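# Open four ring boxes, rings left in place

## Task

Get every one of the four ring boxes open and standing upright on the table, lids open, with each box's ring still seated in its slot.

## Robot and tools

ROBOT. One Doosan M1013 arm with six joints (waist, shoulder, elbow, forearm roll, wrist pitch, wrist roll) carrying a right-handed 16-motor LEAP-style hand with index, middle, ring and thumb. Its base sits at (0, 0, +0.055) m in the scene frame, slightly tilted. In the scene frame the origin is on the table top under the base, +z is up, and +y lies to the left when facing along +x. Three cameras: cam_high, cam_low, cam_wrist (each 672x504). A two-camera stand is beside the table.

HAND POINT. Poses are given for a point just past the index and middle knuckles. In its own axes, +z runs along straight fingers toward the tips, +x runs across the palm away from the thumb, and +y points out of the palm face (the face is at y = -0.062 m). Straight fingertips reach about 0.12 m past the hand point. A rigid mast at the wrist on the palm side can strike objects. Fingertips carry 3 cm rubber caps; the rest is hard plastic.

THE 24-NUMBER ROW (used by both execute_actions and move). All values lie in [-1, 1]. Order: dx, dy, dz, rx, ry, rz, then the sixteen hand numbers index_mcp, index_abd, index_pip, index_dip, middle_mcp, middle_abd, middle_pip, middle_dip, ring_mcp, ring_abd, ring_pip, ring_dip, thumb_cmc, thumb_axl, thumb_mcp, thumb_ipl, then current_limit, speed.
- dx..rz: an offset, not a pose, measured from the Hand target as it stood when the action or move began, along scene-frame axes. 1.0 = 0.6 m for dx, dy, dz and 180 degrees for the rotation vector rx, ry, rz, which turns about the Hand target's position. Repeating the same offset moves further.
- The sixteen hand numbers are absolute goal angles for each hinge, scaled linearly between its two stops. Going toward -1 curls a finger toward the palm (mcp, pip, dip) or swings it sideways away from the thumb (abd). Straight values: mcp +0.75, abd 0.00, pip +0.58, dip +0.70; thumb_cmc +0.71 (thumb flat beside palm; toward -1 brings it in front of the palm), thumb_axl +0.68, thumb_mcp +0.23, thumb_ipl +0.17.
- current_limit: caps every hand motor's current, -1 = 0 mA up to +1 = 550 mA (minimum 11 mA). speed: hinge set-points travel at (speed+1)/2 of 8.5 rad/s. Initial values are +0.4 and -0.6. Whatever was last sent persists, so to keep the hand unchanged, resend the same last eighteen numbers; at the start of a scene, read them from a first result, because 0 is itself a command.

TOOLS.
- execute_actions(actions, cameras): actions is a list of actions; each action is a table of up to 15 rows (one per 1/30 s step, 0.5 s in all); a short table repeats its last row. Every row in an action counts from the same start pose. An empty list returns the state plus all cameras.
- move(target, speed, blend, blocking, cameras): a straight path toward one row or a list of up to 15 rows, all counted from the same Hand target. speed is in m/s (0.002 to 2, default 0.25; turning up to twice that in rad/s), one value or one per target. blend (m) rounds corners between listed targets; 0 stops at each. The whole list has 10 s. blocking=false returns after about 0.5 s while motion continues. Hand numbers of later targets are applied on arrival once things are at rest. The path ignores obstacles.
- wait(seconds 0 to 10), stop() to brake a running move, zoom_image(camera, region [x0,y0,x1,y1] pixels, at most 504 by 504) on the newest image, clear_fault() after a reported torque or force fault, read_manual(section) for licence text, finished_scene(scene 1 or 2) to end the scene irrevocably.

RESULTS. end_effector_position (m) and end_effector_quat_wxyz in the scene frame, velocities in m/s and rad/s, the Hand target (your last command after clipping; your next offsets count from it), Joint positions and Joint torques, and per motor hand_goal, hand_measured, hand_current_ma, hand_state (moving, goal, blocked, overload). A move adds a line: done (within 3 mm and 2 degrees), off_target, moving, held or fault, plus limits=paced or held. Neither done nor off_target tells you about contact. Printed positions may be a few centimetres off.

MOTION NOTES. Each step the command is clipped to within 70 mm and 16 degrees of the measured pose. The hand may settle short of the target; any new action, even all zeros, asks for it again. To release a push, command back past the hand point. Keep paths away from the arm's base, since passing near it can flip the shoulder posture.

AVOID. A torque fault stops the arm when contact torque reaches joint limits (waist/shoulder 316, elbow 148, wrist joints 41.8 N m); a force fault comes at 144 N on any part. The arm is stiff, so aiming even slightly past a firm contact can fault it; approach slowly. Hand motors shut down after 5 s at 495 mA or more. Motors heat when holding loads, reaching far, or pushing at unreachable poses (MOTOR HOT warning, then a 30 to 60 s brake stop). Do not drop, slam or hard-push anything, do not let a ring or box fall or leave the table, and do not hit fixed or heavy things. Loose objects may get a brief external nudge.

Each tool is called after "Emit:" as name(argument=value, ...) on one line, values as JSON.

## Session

Emit:
execute_actions(actions=[])

Scene clock: 0.00 s.
end_effector_position=(+0.9626, +0.4354, +0.2425) hand_goal=(+0.754, +0.000, +0.576, +0.696, +0.754, +0.000, +0.576, +0.696, +0.754, +0.000, +0.576, +0.696, +0.714, +0.678, +0.226, +0.168) hand_measured=(+0.754, +0.000, +0.576, +0.696, +0.754, +0.000, +0.576, +0.696, +0.754, +0.000, +0.576, +0.696, +0.714, +0.678, +0.226, +0.168) hand_current_ma=(+0, +0, +0, +0, +0, +0, +0, +0, +0, +0, +0, +0, +0, +0, +0, +0) hand_state=(goal, goal, goal, goal, goal, goal, goal, goal, goal, goal, goal, goal, goal, goal, goal, goal) hand_current_limit=0.40 hand_speed=-0.60 end_effector_quat_wxyz=(+0.182, -0.345, +0.921, +0.011)
Joint positions: [0.312 0.793 1.086 0.042 0.902 1.135]
Joint velocities: within noise
Joint torques (N m): no reading
Hand target: +0.9626, +0.4354, +0.2425; +0.182, -0.345, +0.921, +0.011
camera_calibration:
cam_wrist: T_world_to_cam=[[0.151208, 0.957959, 0.243825, -0.589729], [0.429906, -0.285842, 0.856432, -0.537721], [0.890122, -0.0246771, -0.455054, -0.615241], [0, 0, 0, 1]] pos_world=[0.86798, 0.396051, 0.324344]

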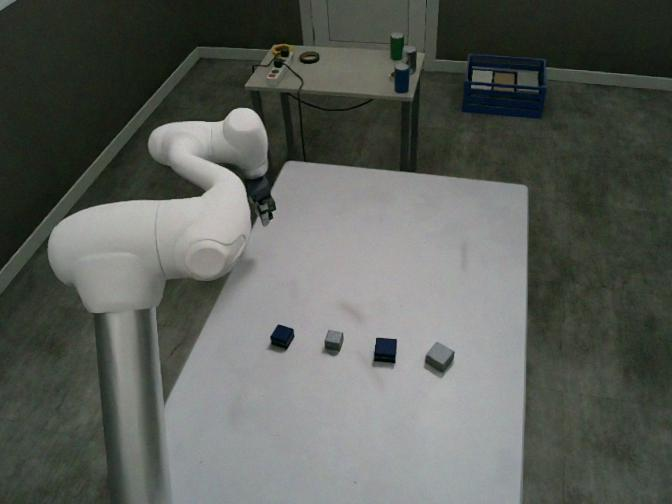

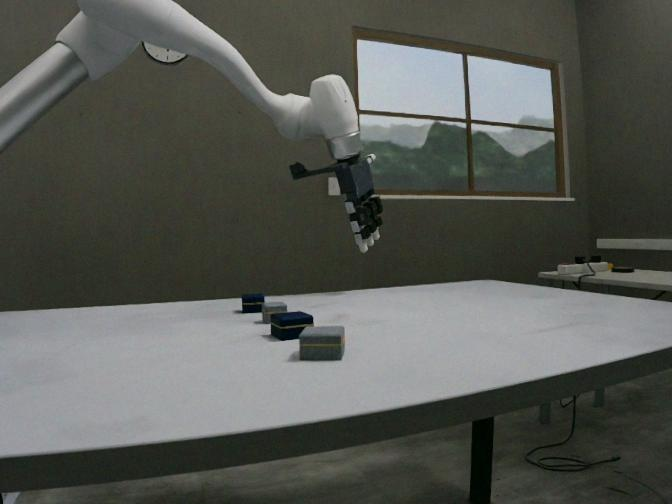

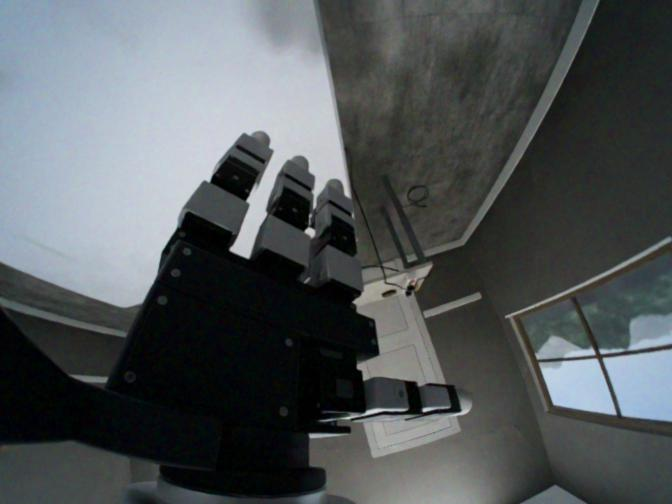

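Emit:
zoom_image(camera="cam_high", region=[260, 315, 360, 365])

Emit:
zoom_image(camera="cam_high", region=[360, 325, 470, 380])

Emit:
zoom_image(camera="cam_low", region=[230, 280, 360, 370])

Scaled by 5.040.

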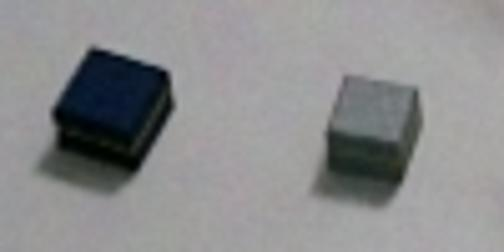

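Scaled by 4.582.

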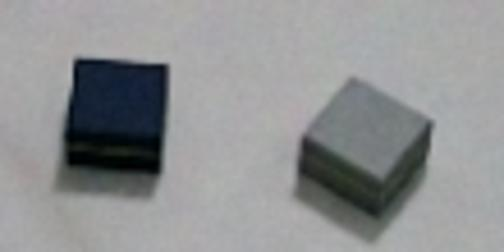

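Scaled by 3.877.

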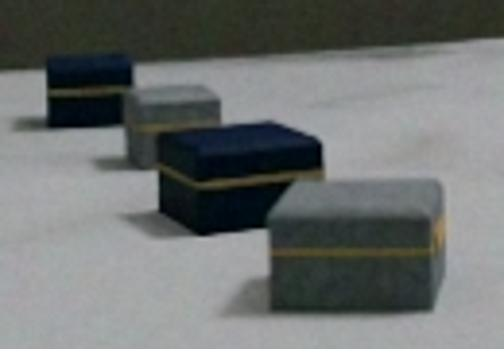

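Emit:
move(target=[-0.5008, -0.4145, -0.1208, 0.1116, 0.1040, -0.7783, 0.4795, 0.08, 0.4307, 0.2609, 0.8452, 0.0, 0.2745, -0.2609, 0.4795, -0.08, 0.4307, 0.2609, 0.714, 0.678, 0.226, 0.168, 0.75, -0.5], speed=0.7, cameras=["all"])

Emit:
zoom_image(camera="cam_wrist", region=[200, 20, 440, 220])

Emit:
zoom_image(camera="cam_wrist", region=[380, 40, 600, 240])

Emit:
zoom_image(camera="cam_high", region=[250, 290, 480, 380])

Scene clock: 11.90 s.
end_effector_position=(+0.6622, +0.1866, +0.1701) hand_goal=(+0.480, +0.080, +0.430, +0.260, +0.846, +0.000, +0.274, -0.260, +0.480, -0.080, +0.430, +0.260, +0.714, +0.678, +0.226, +0.168) hand_measured=(+0.484, +0.076, +0.434, +0.264, +0.842, +0.000, +0.278, -0.256, +0.484, -0.078, +0.434, +0.264, +0.714, +0.678, +0.224, +0.168) hand_current_ma=(+5, -3, +3, +3, -3, +0, +3, +3, +5, +1, +3, +3, +0, +0, -2, +0) hand_state=(goal, goal, goal, goal, goal, goal, goal, goal, goal, goal, goal, goal, goal, goal, goal, goal) hand_current_limit=0.75 hand_speed=-0.50 end_effector_quat_wxyz=(+0.000, +0.772, +0.636, +0.000)
Joint positions: [0.327 0.345 1.957 -0.014 0.844 3.662]
Joint torques (N m): [-1.71 -60.67 -30.96 3.5 -0.53 0.32]
Hand target: +0.6622, +0.1867, +0.1701; +0.000, +0.772, +0.636, +0.000
Off the commanded pose: 0.000 m, 0 deg.
move: done
camera_calibration:
cam_wrist: T_world_to_cam=[[0.444336, -0.895042, 0.0382743, -0.101579], [-0.650675, -0.293065, 0.700525, 0.325863], [-0.615783, -0.336173, -0.712601, 0.712227], [0, 0, 0, 1]] pos_world=[0.695743, 0.244013, 0.283146]

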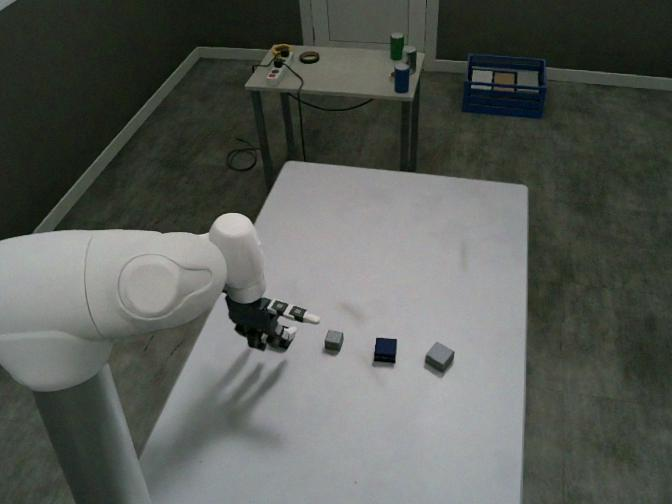

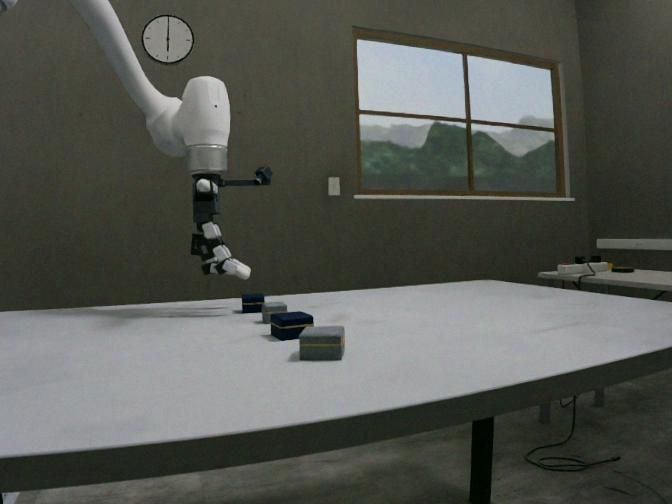

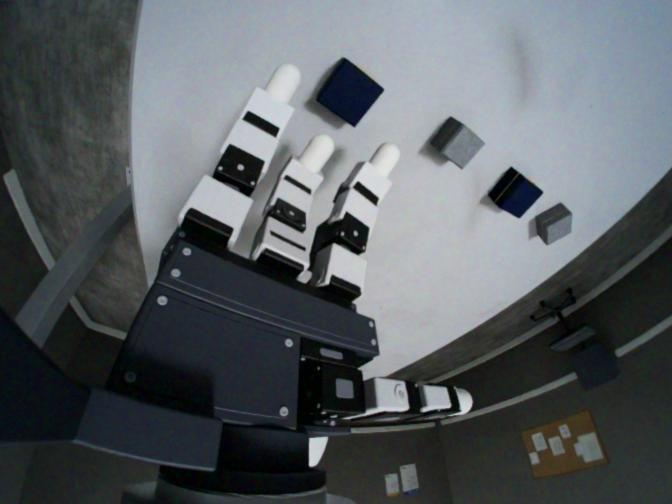

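Scaled by 2.100 from the camera's 672x504 image, which has a finer 960x720 frame.

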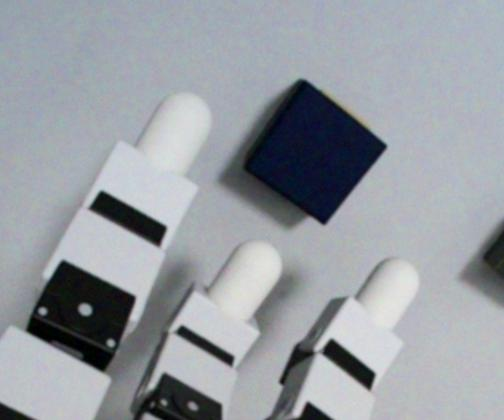

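Scaled by 2.291 from the camera's 672x504 image, which has a finer 960x720 frame.

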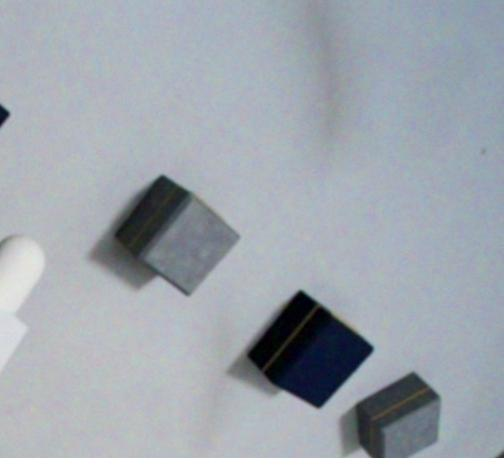

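Scaled by 2.191.

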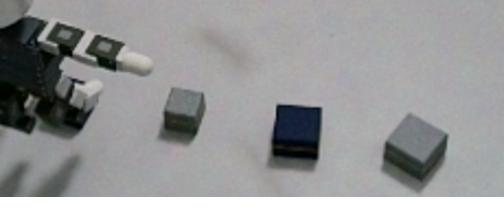

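Emit:
move(target=[[-0.0018,-0.0023,-0.1215, 0,0,-0.0056, 0.4795, 0.08, 0.4307, 0.2609, 0.8452, 0.0, 0.2745, -0.2609, 0.4795, -0.08, 0.4307, 0.2609, 0.714, 0.678, 0.226, 0.168, 0.75, -0.4],[-0.0018,-0.0023,-0.1215, 0,0,-0.0056, 0.4795, -0.29, 0.4307, 0.2609, 0.8452, 0.0, 0.2745, -0.2609, 0.4795, 0.31, 0.4307, 0.2609, 0.714, 0.678, 0.226, 0.168, 0.75, -0.8]], speed=[0.22, 0.1], cameras=["cam_wrist"])

Emit:
execute_actions(actions=[[[0,0,0,0,0,0, 0.4795, -0.29, 0.4307, 0.2609, 0.7671, 0.0, 0.0949, 0.0507, 0.4795, 0.31, 0.4307, 0.2609, 0.714, 0.678, 0.226, 0.168, 0.75, -0.8]],[[0,0,0,0,0,0, 0.4795, -0.29, 0.4307, 0.2609, 0.7151, 0.0, -0.0117, -0.0087, 0.4795, 0.31, 0.4307, 0.2609, 0.714, 0.678, 0.226, 0.168, 0.75, -0.88]],[[0,0,0,0,0,0, 0.4795, -0.29, 0.4307, 0.2609, 0.7123, 0.0, -0.1095, 0.0, 0.4795, 0.31, 0.4307, 0.2609, 0.714, 0.678, 0.226, 0.168, 0.75, -0.88]],[[0,0,0,0,0,0, 0.4795, -0.29, 0.4307, 0.2609, 0.7123, 0.0, -0.2409, 0.0217, 0.4795, 0.31, 0.4307, 0.2609, 0.714, 0.678, 0.226, 0.168, 0.75, -0.88]]], cameras=["cam_low", "cam_wrist"])

Emit:
zoom_image(camera="cam_low", region=[180, 230, 300, 340])

Emit:
zoom_image(camera="cam_wrist", region=[200, 20, 440, 220])

Scene clock: 18.47 s.
end_effector_position=(+0.6611, +0.1853, +0.0972) hand_goal=(+0.480, -0.290, +0.430, +0.260, +0.846, +0.000, +0.274, -0.260, +0.480, +0.310, +0.430, +0.260, +0.714, +0.678, +0.226, +0.168) hand_measured=(+0.484, -0.130, +0.432, +0.262, +0.842, +0.000, +0.278, -0.256, +0.484, +0.146, +0.432, +0.262, +0.714, +0.678, +0.224, +0.168) hand_current_ma=(+5, +481, +1, +1, -3, +0, +3, +3, +5, -481, +2, +1, +0, +0, -3, +0) hand_state=(goal, blocked, goal, goal, goal, goal, goal, goal, goal, blocked, goal, goal, goal, goal, goal, goal) hand_current_limit=0.75 hand_speed=-0.80 end_effector_quat_wxyz=(+0.000, +0.777, +0.629, +0.000)
Joint positions: [0.327 0.436 1.998 -0.016 0.712 3.681]
Joint torques (N m): [-1.94 -64.85 -27.53 3.04 -0.49 0.39]
Hand target: +0.6611, +0.1853, +0.0972; +0.000, +0.777, +0.629, +0.000
Off the commanded pose: 0.000 m, 0 deg.
move: done
camera_calibration:
cam_wrist: T_world_to_cam=[[0.428673, -0.902649, 0.0382747, -0.0876309], [-0.6557, -0.281692, 0.700505, 0.377015], [-0.621528, -0.325384, -0.71262, 0.660931], [0, 0, 0, 1]] pos_world=[0.695561, 0.242159, 0.210246]
Images, in order (width x height): cam_wrist 672x504.

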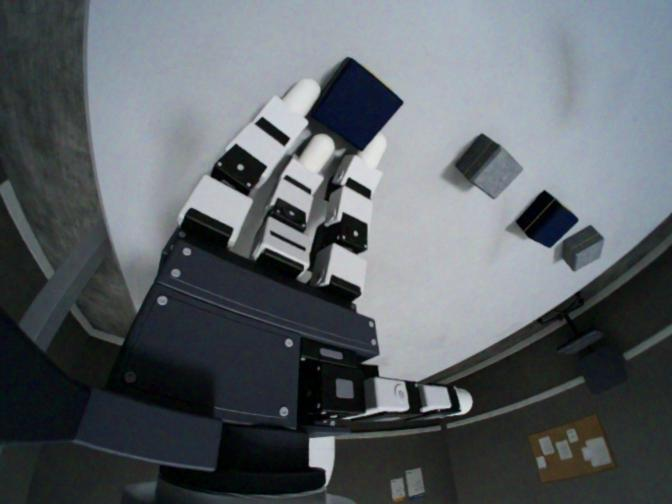

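Scene clock: 20.67 s.
end_effector_position=(+0.6611, +0.1853, +0.0972) hand_goal=(+0.480, -0.290, +0.430, +0.260, +0.712, +0.000, -0.240, +0.022, +0.480, +0.310, +0.430, +0.260, +0.714, +0.678, +0.226, +0.168) hand_measured=(+0.472, -0.130, +0.414, +0.250, +0.720, +0.000, -0.234, +0.018, +0.474, +0.152, +0.414, +0.250, +0.714, +0.678, +0.224, +0.168) hand_current_ma=(-11, +481, -23, -12, +11, +0, +7, -4, -8, -481, -25, -11, +0, +0, -3, +0) hand_state=(goal, blocked, goal, goal, goal, goal, goal, goal, goal, blocked, goal, goal, goal, goal, goal, goal) hand_current_limit=0.75 hand_speed=-0.88 end_effector_quat_wxyz=(+0.000, +0.777, +0.629, +0.000)
Joint positions: [0.327 0.436 1.998 -0.016 0.712 3.681]
Joint torques (N m): [-1.59 -64.79 -26.82 3.18 -0.49 0.37]
Hand target: +0.6611, +0.1853, +0.0972; +0.000, +0.777, +0.629, +0.000
Off the commanded pose: 0.000 m, 0 deg.
camera_calibration:
cam_wrist: T_world_to_cam=[[0.428673, -0.902649, 0.0382747, -0.0876309], [-0.6557, -0.281692, 0.700505, 0.377015], [-0.621528, -0.325384, -0.71262, 0.660931], [0, 0, 0, 1]] pos_world=[0.695561, 0.242159, 0.210246]
Images, in order (width x height): cam_low 672x504, cam_wrist 672x504.

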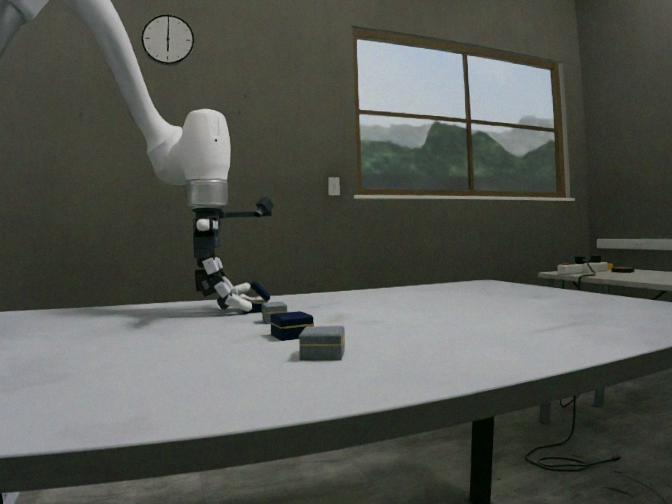

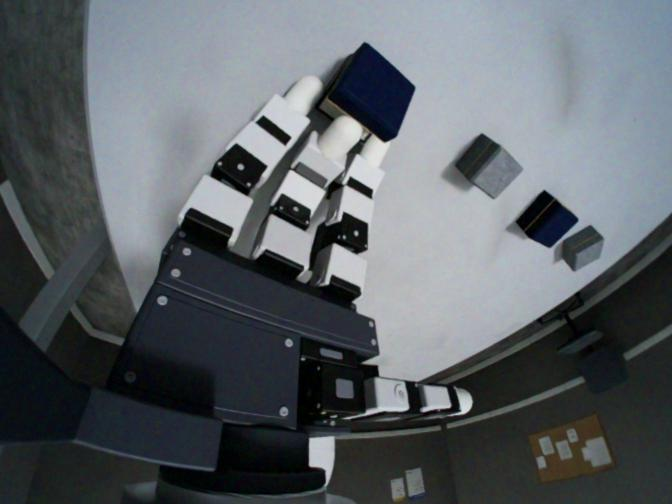

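Scaled by 4.200.

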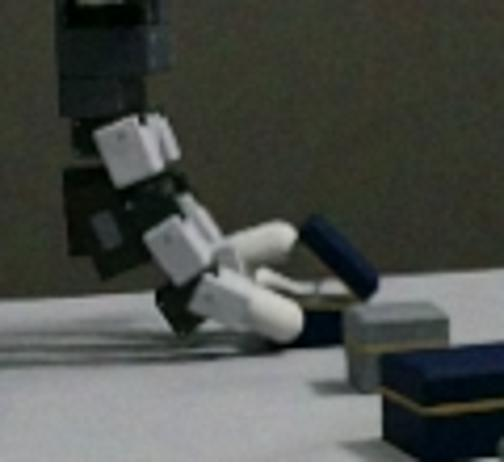

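Scaled by 2.100 from the camera's 672x504 image, which has a finer 960x720 frame.

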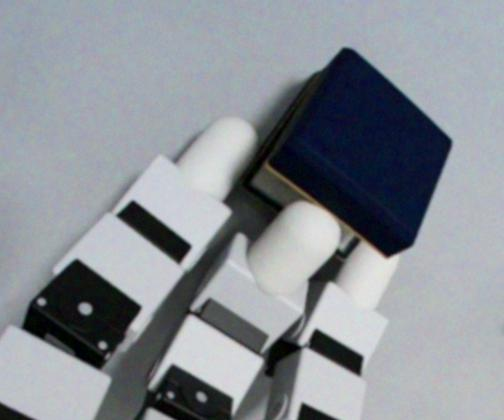

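Emit:
execute_actions(actions=[[[0,0,0,0,0,0, 0.4795, -0.29, 0.4307, 0.2609, 0.4658, 0.0, 0.0219, -0.1159, 0.4795, 0.31, 0.4307, 0.2609, 0.714, 0.678, 0.226, 0.168, 0.75, -0.8]],[[0,0,0,0,0,0, 0.4795, -0.29, 0.4307, 0.2609, 0.1781, 0.0, 0.4453, -0.1159, 0.4795, 0.31, 0.4307, 0.2609, 0.714, 0.678, 0.226, 0.168, 0.75, -0.8]],[[0,0,0,0,0,0, 0.4795, -0.29, 0.4307, 0.2609, 0.137, 0.0, 0.2847, 0.1594, 0.4795, 0.31, 0.4307, 0.2609, 0.714, 0.678, 0.226, 0.168, 0.75, -0.8]]], cameras=["cam_wrist"])

Emit:
move(target=[[0,0,0, 0,0,0, 0.4795, 0.08, 0.4307, 0.2609, 0.137, 0.0, 0.2847, 0.1594, 0.4795, -0.08, 0.4307, 0.2609, 0.714, 0.678, 0.226, 0.168, 0.75, -0.7],[0,0,0.1713, 0,0,0, 0.4795, 0.08, 0.4307, 0.2609, 0.137, 0.0, 0.2847, 0.1594, 0.4795, -0.08, 0.4307, 0.2609, 0.714, 0.678, 0.226, 0.168, 0.75, -0.7],[0.0347,-0.2353,0.1213, 0,0,0.0611, 0.4795, 0.08, 0.4307, 0.2609, 0.8452, 0.0, 0.2745, -0.2609, 0.4795, -0.08, 0.4307, 0.2609, 0.714, 0.678, 0.226, 0.168, 0.75, -0.4]], speed=[0.1, 0.3, 0.4], blend=[0, 0.03, 0], cameras=["cam_low", "cam_wrist"])

Emit:
zoom_image(camera="cam_wrist", region=[200, 20, 440, 220])

Emit:
zoom_image(camera="cam_low", region=[200, 260, 380, 370])

Emit:
zoom_image(camera="cam_wrist", region=[380, 40, 600, 260])

Scene clock: 38.20 s.
end_effector_position=(+0.6611, +0.1853, +0.0972) hand_goal=(+0.480, -0.290, +0.430, +0.260, +0.138, +0.000, +0.284, +0.160, +0.480, +0.310, +0.430, +0.260, +0.714, +0.678, +0.226, +0.168) hand_measured=(+0.476, -0.130, +0.418, +0.250, +0.154, +0.000, +0.292, +0.158, +0.478, +0.152, +0.416, +0.250, +0.714, +0.678, +0.224, +0.168) hand_current_ma=(-3, +481, -18, -12, +25, +0, +8, -2, -1, -481, -18, -11, +0, +0, -3, +0) hand_state=(goal, blocked, goal, goal, goal, goal, goal, goal, goal, blocked, goal, goal, goal, goal, goal, goal) hand_current_limit=0.75 hand_speed=-0.80 end_effector_quat_wxyz=(+0.000, +0.777, +0.629, +0.000)
Joint positions: [0.327 0.436 1.998 -0.016 0.712 3.681]
Joint torques (N m): [-1.87 -64.32 -26.79 3.08 -0.42 0.33]
Hand target: +0.6611, +0.1853, +0.0972; +0.000, +0.777, +0.629, +0.000
Off the commanded pose: 0.000 m, 0 deg.
camera_calibration:
cam_wrist: T_world_to_cam=[[0.428673, -0.902649, 0.0382747, -0.0876309], [-0.6557, -0.281692, 0.700505, 0.377015], [-0.621528, -0.325384, -0.71262, 0.660931], [0, 0, 0, 1]] pos_world=[0.695561, 0.242159, 0.210246]
Images, in order (width x height): cam_wrist 672x504.

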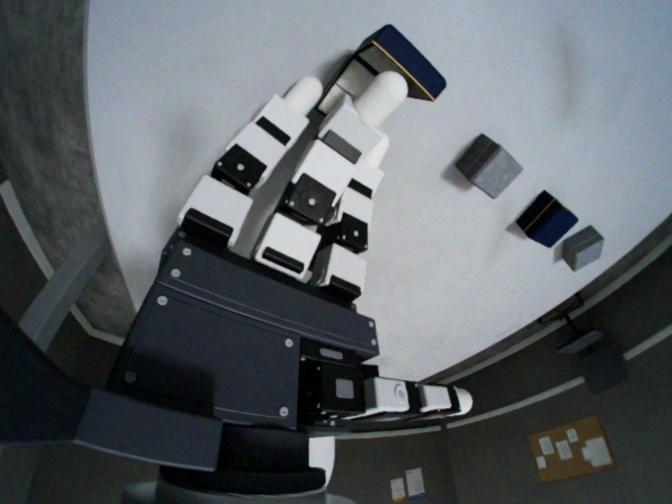

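Scene clock: 40.73 s.
end_effector_position=(+0.6819, +0.0442, +0.1699) hand_goal=(+0.480, +0.080, +0.430, +0.260, +0.846, +0.000, +0.274, -0.260, +0.480, -0.080, +0.430, +0.260, +0.714, +0.678, +0.226, +0.168) hand_measured=(+0.482, +0.076, +0.428, +0.258, +0.842, +0.000, +0.278, -0.256, +0.480, -0.078, +0.428, +0.258, +0.714, +0.678, +0.224, +0.168) hand_current_ma=(+1, -2, -1, -2, -4, +0, +4, +3, +1, +2, -1, -2, +0, +0, -3, +0) hand_state=(goal, goal, goal, goal, goal, goal, goal, goal, goal, goal, goal, goal, goal, goal, goal, goal) hand_current_limit=0.75 hand_speed=-0.40 end_effector_quat_wxyz=(+0.000, +0.713, +0.701, +0.000)
Joint positions: [0.071 0.311 2.004 -0.015 0.829 3.232]
Joint torques (N m): [-1.68 -57.07 -30.46 3.53 -0.55 0.43]
Hand target: +0.6819, +0.0442, +0.1699; +0.000, +0.713, +0.701, +0.000
Off the commanded pose: 0.000 m, 0 deg.
move: done
camera_calibration:
cam_wrist: T_world_to_cam=[[0.593026, -0.804271, 0.0383163, -0.343249], [-0.589919, -0.401601, 0.700509, 0.260406], [-0.548011, -0.438023, -0.712614, 0.63472], [0, 0, 0, 1]] pos_world=[0.705008, 0.106536, 0.283046]
Images, in order (width x height): cam_low 672x504, cam_wrist 672x504.

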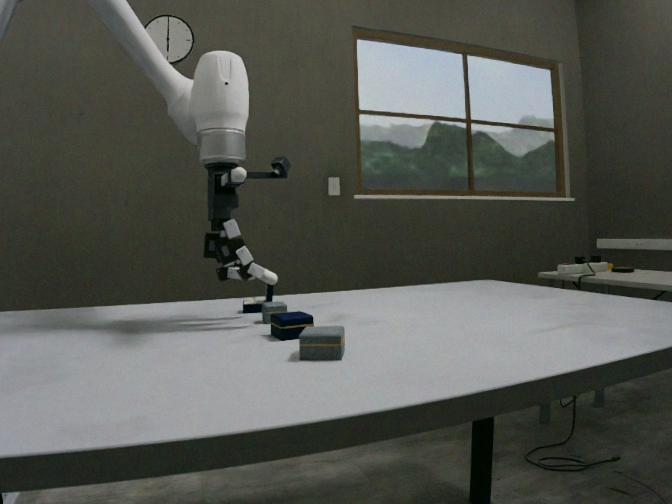

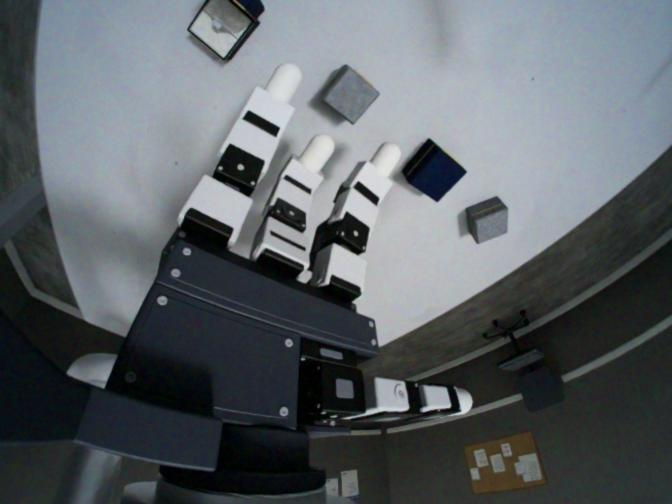

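Scaled by 2.100 from the camera's 672x504 image, which has a finer 960x720 frame.

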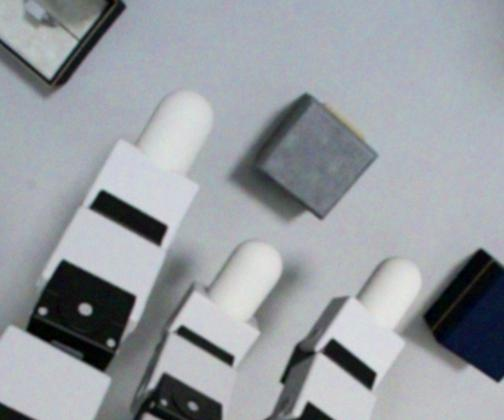

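Scaled by 2.800.

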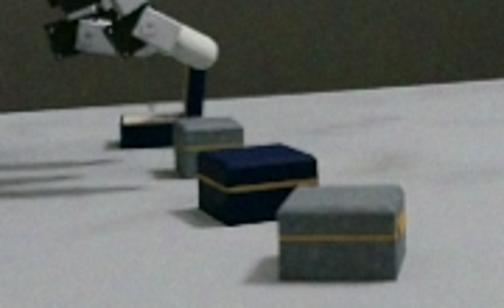

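Scaled by 2.291 from the camera's 672x504 image, which has a finer 960x720 frame.

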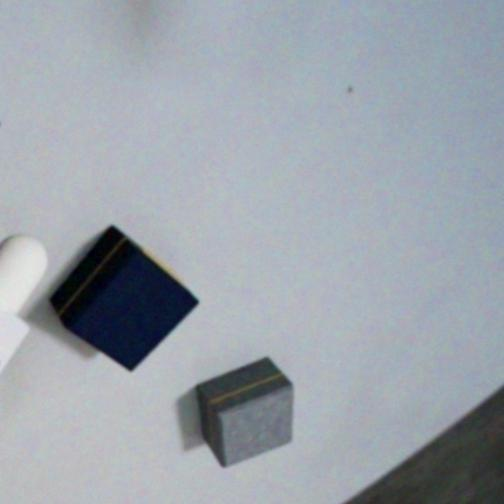

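Emit:
move(target=[[0.0002,-0.0053,-0.1212, 0,0,-0.0222, 0.4795, 0.08, 0.4307, 0.2609, 0.8452, 0.0, 0.2745, -0.2609, 0.4795, -0.08, 0.4307, 0.2609, 0.714, 0.678, 0.226, 0.168, 0.75, -0.4],[0.0002,-0.0053,-0.1212, 0,0,-0.0222, 0.4795, -0.33, 0.4307, 0.2609, 0.8452, 0.0, 0.2745, -0.2609, 0.4795, 0.35, 0.4307, 0.2609, 0.714, 0.678, 0.226, 0.168, 0.75, -0.8]], speed=[0.22, 0.1], cameras=["cam_wrist"])

Emit:
zoom_image(camera="cam_wrist", region=[200, 20, 440, 220])

Emit:
execute_actions(actions=[[[0,0,0,0,0,0, 0.4795, -0.33, 0.4307, 0.2609, 0.7671, 0.0, 0.0949, 0.0507, 0.4795, 0.35, 0.4307, 0.2609, 0.714, 0.678, 0.226, 0.168, 0.75, -0.8]],[[0,0,0,0,0,0, 0.4795, -0.33, 0.4307, 0.2609, 0.7151, 0.0, -0.0117, -0.0087, 0.4795, 0.35, 0.4307, 0.2609, 0.714, 0.678, 0.226, 0.168, 0.75, -0.88]],[[0,0,0,0,0,0, 0.4795, -0.33, 0.4307, 0.2609, 0.7123, 0.0, -0.1095, 0.0, 0.4795, 0.35, 0.4307, 0.2609, 0.714, 0.678, 0.226, 0.168, 0.75, -0.88]],[[0,0,0,0,0,0, 0.4795, -0.33, 0.4307, 0.2609, 0.7123, 0.0, -0.2409, 0.0217, 0.4795, 0.35, 0.4307, 0.2609, 0.714, 0.678, 0.226, 0.168, 0.75, -0.88]]], cameras=["cam_low", "cam_wrist"])

Emit:
zoom_image(camera="cam_low", region=[200, 240, 320, 350])

Emit:
zoom_image(camera="cam_wrist", region=[200, 20, 440, 220])

Scene clock: 47.03 s.
end_effector_position=(+0.6820, +0.0410, +0.0972) hand_goal=(+0.480, -0.330, +0.430, +0.260, +0.846, +0.000, +0.274, -0.260, +0.480, +0.350, +0.430, +0.260, +0.714, +0.678, +0.226, +0.168) hand_measured=(+0.482, -0.172, +0.428, +0.258, +0.842, +0.000, +0.278, -0.256, +0.482, +0.188, +0.428, +0.258, +0.714, +0.678, +0.224, +0.168) hand_current_ma=(+2, +478, -1, -2, -4, +0, +3, +3, +2, -481, -1, -2, +0, +0, -3, +0) hand_state=(goal, blocked, goal, goal, goal, goal, goal, goal, goal, blocked, goal, goal, goal, goal, goal, goal) hand_current_limit=0.75 hand_speed=-0.80 end_effector_quat_wxyz=(+0.000, +0.737, +0.676, +0.000)
Joint positions: [0.074 0.408 2.04 -0.017 0.695 3.308]
Joint torques (N m): [-1.74 -62.08 -26.86 3.12 -0.52 0.4]
Hand target: +0.6820, +0.0410, +0.0972; +0.000, +0.737, +0.676, +0.000
Off the commanded pose: 0.000 m, 0 deg.
move: done
camera_calibration:
cam_wrist: T_world_to_cam=[[0.535515, -0.843655, 0.03835, -0.302279], [-0.616481, -0.359471, 0.700522, 0.326446], [-0.577213, -0.398782, -0.712599, 0.599828], [0, 0, 0, 1]] pos_world=[0.709352, 0.101529, 0.210346]
Images, in order (width x height): cam_wrist 672x504.

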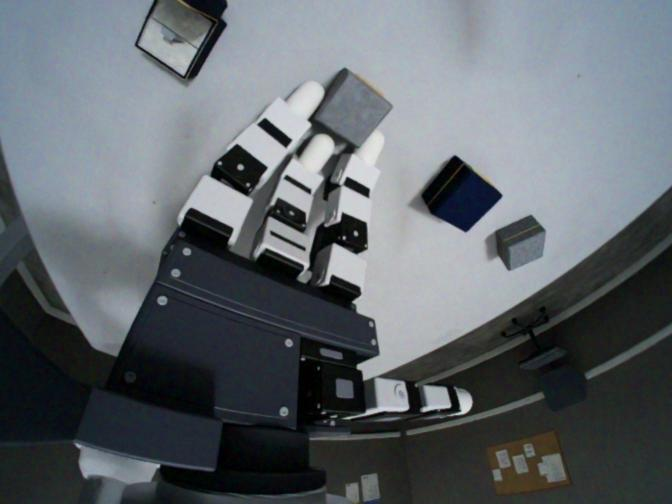

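Scaled by 2.100 from the camera's 672x504 image, which has a finer 960x720 frame.

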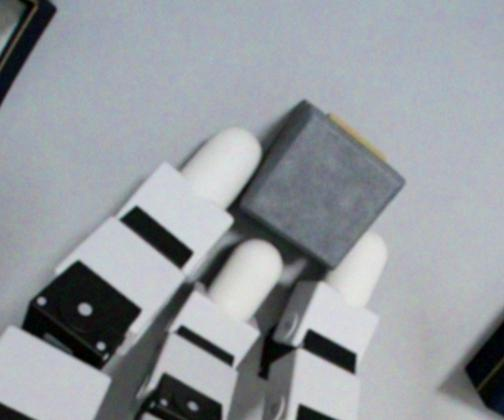

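Scene clock: 49.37 s.
end_effector_position=(+0.6820, +0.0410, +0.0972) hand_goal=(+0.480, -0.330, +0.430, +0.260, +0.712, +0.000, -0.240, +0.022, +0.480, +0.350, +0.430, +0.260, +0.714, +0.678, +0.226, +0.168) hand_measured=(+0.446, -0.172, +0.404, +0.246, +0.752, +0.000, -0.220, +0.028, +0.450, +0.196, +0.402, +0.246, +0.714, +0.678, +0.224, +0.168) hand_current_ma=(-71, +478, -45, -19, +91, +0, +34, +5, -65, -466, -50, -18, +0, +0, -3, +0) hand_state=(blocked, blocked, blocked, goal, blocked, goal, blocked, goal, blocked, blocked, blocked, goal, goal, goal, goal, goal) hand_current_limit=0.75 hand_speed=-0.88 end_effector_quat_wxyz=(+0.000, +0.737, +0.676, +0.000)
Joint positions: [0.074 0.408 2.04 -0.017 0.695 3.308]
Joint torques (N m): [-1.68 -61.82 -26.04 3.11 -0.37 0.31]
Hand target: +0.6820, +0.0410, +0.0972; +0.000, +0.737, +0.676, +0.000
Off the commanded pose: 0.000 m, 0 deg.
camera_calibration:
cam_wrist: T_world_to_cam=[[0.535515, -0.843655, 0.03835, -0.302279], [-0.616481, -0.359471, 0.700522, 0.326446], [-0.577213, -0.398782, -0.712599, 0.599828], [0, 0, 0, 1]] pos_world=[0.709352, 0.101529, 0.210346]
Images, in order (width x height): cam_low 672x504, cam_wrist 672x504.

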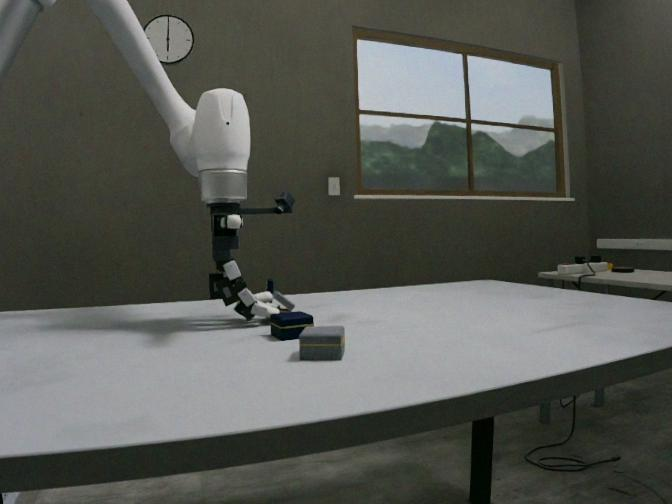

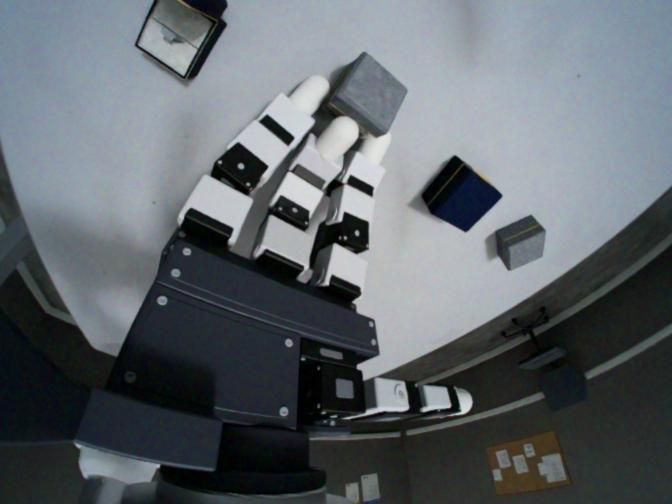

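Scaled by 4.200.

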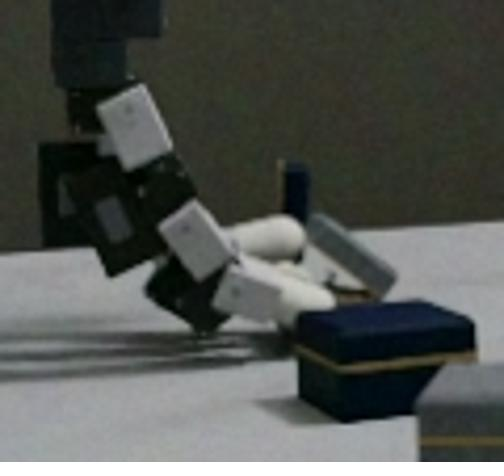

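Scaled by 2.100 from the camera's 672x504 image, which has a finer 960x720 frame.

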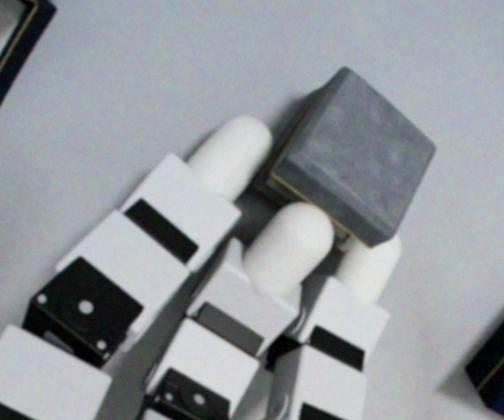

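Emit:
execute_actions(actions=[[[0,0,0,0,0,0, 0.4795, -0.33, 0.4307, 0.2609, 0.5068, 0.0, 0.0584, -0.0507, 0.4795, 0.35, 0.4307, 0.2609, 0.714, 0.678, 0.226, 0.168, 0.75, -0.8]],[[0,0,0,0,0,0, 0.4795, -0.33, 0.4307, 0.2609, 0.3288, 0.0, 0.1825, 0.2029, 0.4795, 0.35, 0.4307, 0.2609, 0.714, 0.678, 0.226, 0.168, 0.75, -0.8]],[[0,0,0,0,0,0, 0.4795, -0.33, 0.4307, 0.2609, 0.2329, 0.0, 0.2263, 0.3188, 0.4795, 0.35, 0.4307, 0.2609, 0.714, 0.678, 0.226, 0.168, 0.75, -0.8]]], cameras=["cam_low", "cam_wrist"])

Emit:
zoom_image(camera="cam_wrist", region=[200, 20, 440, 220])

Emit:
zoom_image(camera="cam_low", region=[200, 240, 320, 350])

Scene clock: 53.20 s.
end_effector_position=(+0.6820, +0.0410, +0.0972) hand_goal=(+0.480, -0.330, +0.430, +0.260, +0.232, +0.000, +0.226, +0.318, +0.480, +0.350, +0.430, +0.260, +0.714, +0.678, +0.226, +0.168) hand_measured=(+0.478, -0.172, +0.414, +0.246, +0.248, +0.000, +0.226, +0.316, +0.478, +0.196, +0.414, +0.246, +0.714, +0.678, +0.224, +0.168) hand_current_ma=(-2, +478, -23, -19, +25, +0, +0, -2, -2, -465, -26, -18, +0, +0, -3, +0) hand_state=(goal, blocked, goal, goal, goal, goal, goal, goal, goal, blocked, goal, goal, goal, goal, goal, goal) hand_current_limit=0.75 hand_speed=-0.80 end_effector_quat_wxyz=(+0.000, +0.737, +0.676, +0.000)
Joint positions: [0.074 0.408 2.04 -0.017 0.695 3.308]
Joint torques (N m): [-1.23 -62.58 -26.71 3.1 -0.42 0.38]
Hand target: +0.6820, +0.0410, +0.0972; +0.000, +0.737, +0.676, +0.000
Off the commanded pose: 0.000 m, 0 deg.
camera_calibration:
cam_wrist: T_world_to_cam=[[0.535515, -0.843655, 0.03835, -0.302279], [-0.616481, -0.359471, 0.700522, 0.326446], [-0.577213, -0.398782, -0.712599, 0.599828], [0, 0, 0, 1]] pos_world=[0.709352, 0.101529, 0.210346]
Images, in order (width x height): cam_low 672x504, cam_wrist 672x504.

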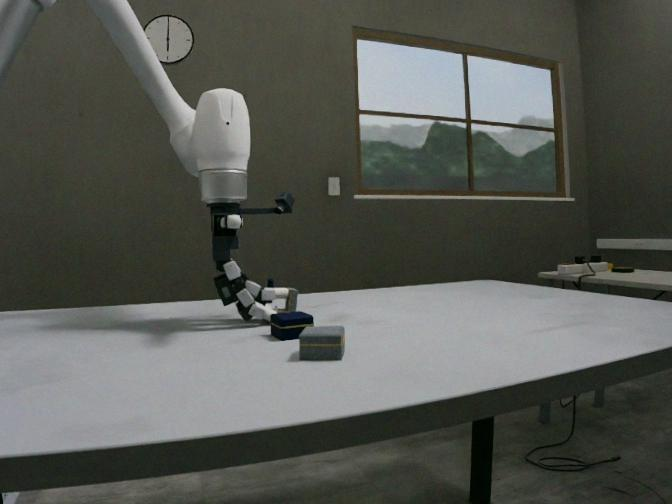

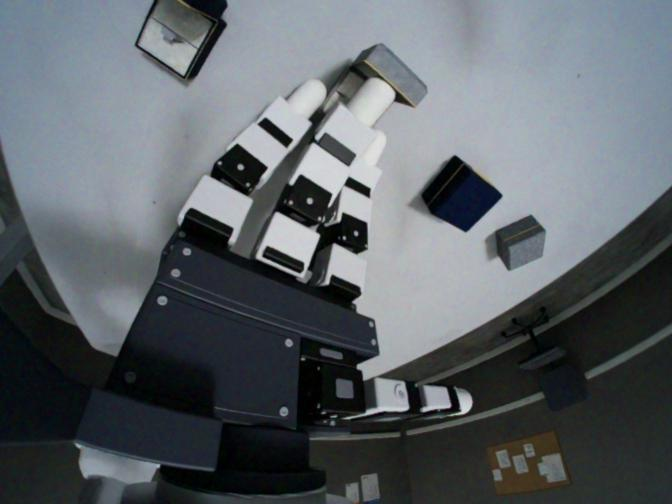

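Scaled by 2.100 from the camera's 672x504 image, which has a finer 960x720 frame.

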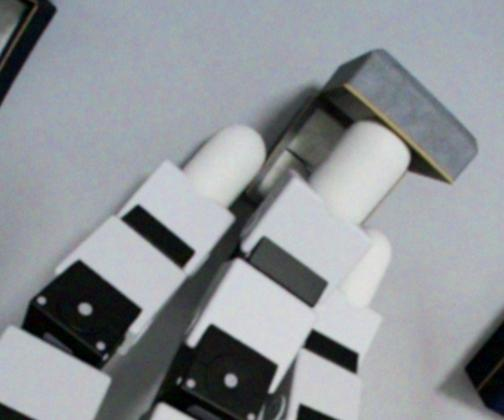

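Scaled by 4.200.

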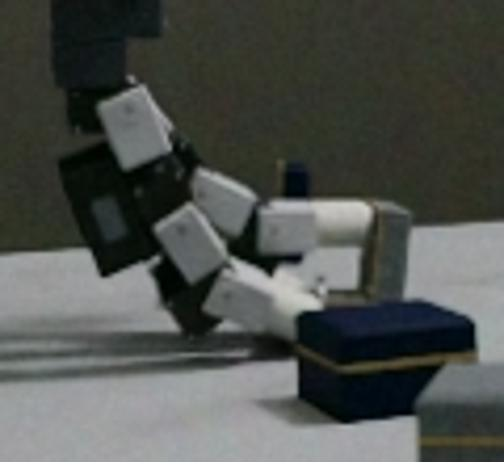

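Emit:
move(target=[[0,0,0, 0,0,0, 0.4795, -0.33, 0.4307, 0.2609, 0.1781, 0.0, 0.1679, 0.5362, 0.4795, 0.35, 0.4307, 0.2609, 0.714, 0.678, 0.226, 0.168, 0.75, -0.7],[0,0,0, 0,0,0, 0.4795, 0.08, 0.4307, 0.2609, 0.1781, 0.0, 0.1679, 0.5362, 0.4795, -0.08, 0.4307, 0.2609, 0.714, 0.678, 0.226, 0.168, 0.75, -0.7],[0,0,0.1713, 0,0,0, 0.4795, 0.08, 0.4307, 0.2609, 0.1781, 0.0, 0.1679, 0.5362, 0.4795, -0.08, 0.4307, 0.2609, 0.714, 0.678, 0.226, 0.168, 0.75, -0.7],[-0.0128,-0.2308,0.1213, 0,0,0.0556, 0.4795, 0.08, 0.4307, 0.2609, 0.8452, 0.0, 0.2745, -0.2609, 0.4795, -0.08, 0.4307, 0.2609, 0.714, 0.678, 0.226, 0.168, 0.75, -0.4]], speed=[0.1, 0.1, 0.3, 0.4], blend=[0, 0, 0.03, 0], cameras=["cam_low", "cam_wrist"])

Emit:
zoom_image(camera="cam_wrist", region=[200, 20, 440, 220])

Emit:
zoom_image(camera="cam_low", region=[200, 260, 380, 370])

Emit:
zoom_image(camera="cam_wrist", region=[380, 80, 560, 240])

Scene clock: 59.47 s.
end_effector_position=(+0.6743, -0.0975, +0.1700) hand_goal=(+0.480, +0.080, +0.430, +0.260, +0.846, +0.000, +0.274, -0.260, +0.480, -0.080, +0.430, +0.260, +0.714, +0.678, +0.226, +0.168) hand_measured=(+0.482, +0.076, +0.428, +0.258, +0.842, +0.000, +0.274, -0.256, +0.482, -0.078, +0.428, +0.258, +0.714, +0.678, +0.224, +0.168) hand_current_ma=(+1, -2, -1, -2, -4, +0, +0, +3, +1, +2, -1, -2, +0, +0, -3, +0) hand_state=(goal, goal, goal, goal, goal, goal, goal, goal, goal, goal, goal, goal, goal, goal, goal, goal) hand_current_limit=0.75 hand_speed=-0.40 end_effector_quat_wxyz=(+0.000, +0.675, +0.737, +0.000)
Joint positions: [-0.182 0.297 2.019 -0.015 0.824 2.874]
Joint torques (N m): [-0.9 -56.03 -30.68 3.55 -0.57 0.34]
Hand target: +0.6743, -0.0975, +0.1700; +0.000, +0.675, +0.737, +0.000
Off the commanded pose: 0.000 m, 0 deg.
move: done
camera_calibration:
cam_wrist: T_world_to_cam=[[0.673974, -0.73776, 0.0383358, -0.500804], [-0.544634, -0.461146, 0.700513, 0.162623], [-0.499132, -0.493006, -0.71261, 0.530258], [0, 0, 0, 1]] pos_world=[0.690767, -0.0330593, 0.283146]
Images, in order (width x height): cam_low 672x504, cam_wrist 672x504.

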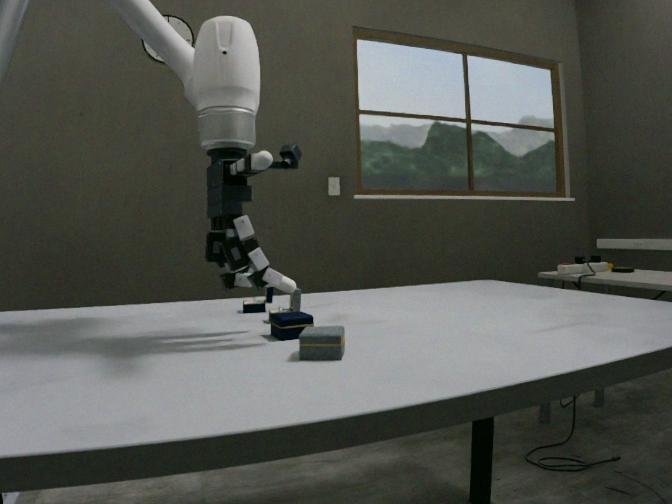

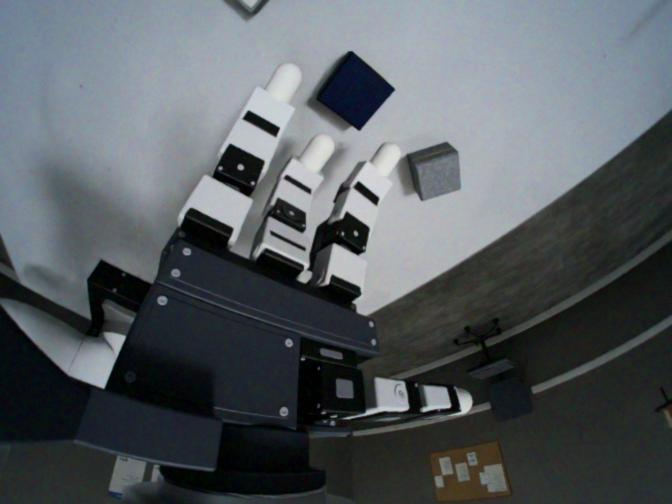

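Scaled by 2.100 from the camera's 672x504 image, which has a finer 960x720 frame.

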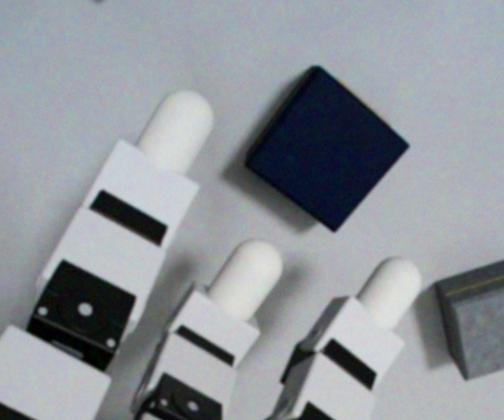

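Scaled by 2.800.

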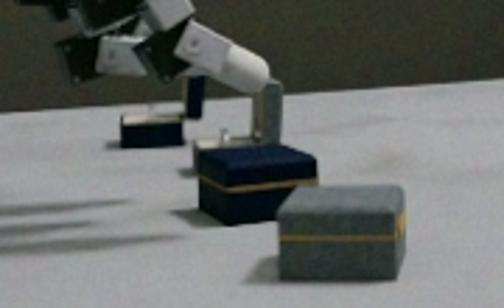

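Scaled by 2.800 from the camera's 672x504 image, which has a finer 960x720 frame.

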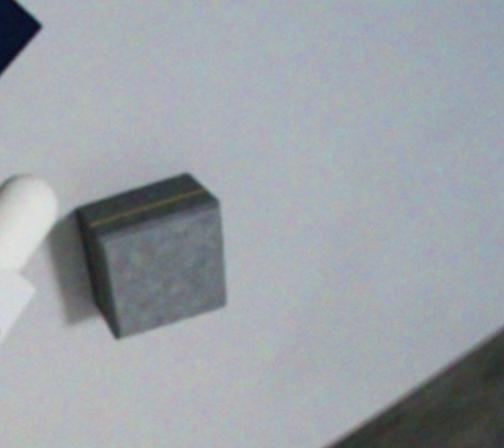

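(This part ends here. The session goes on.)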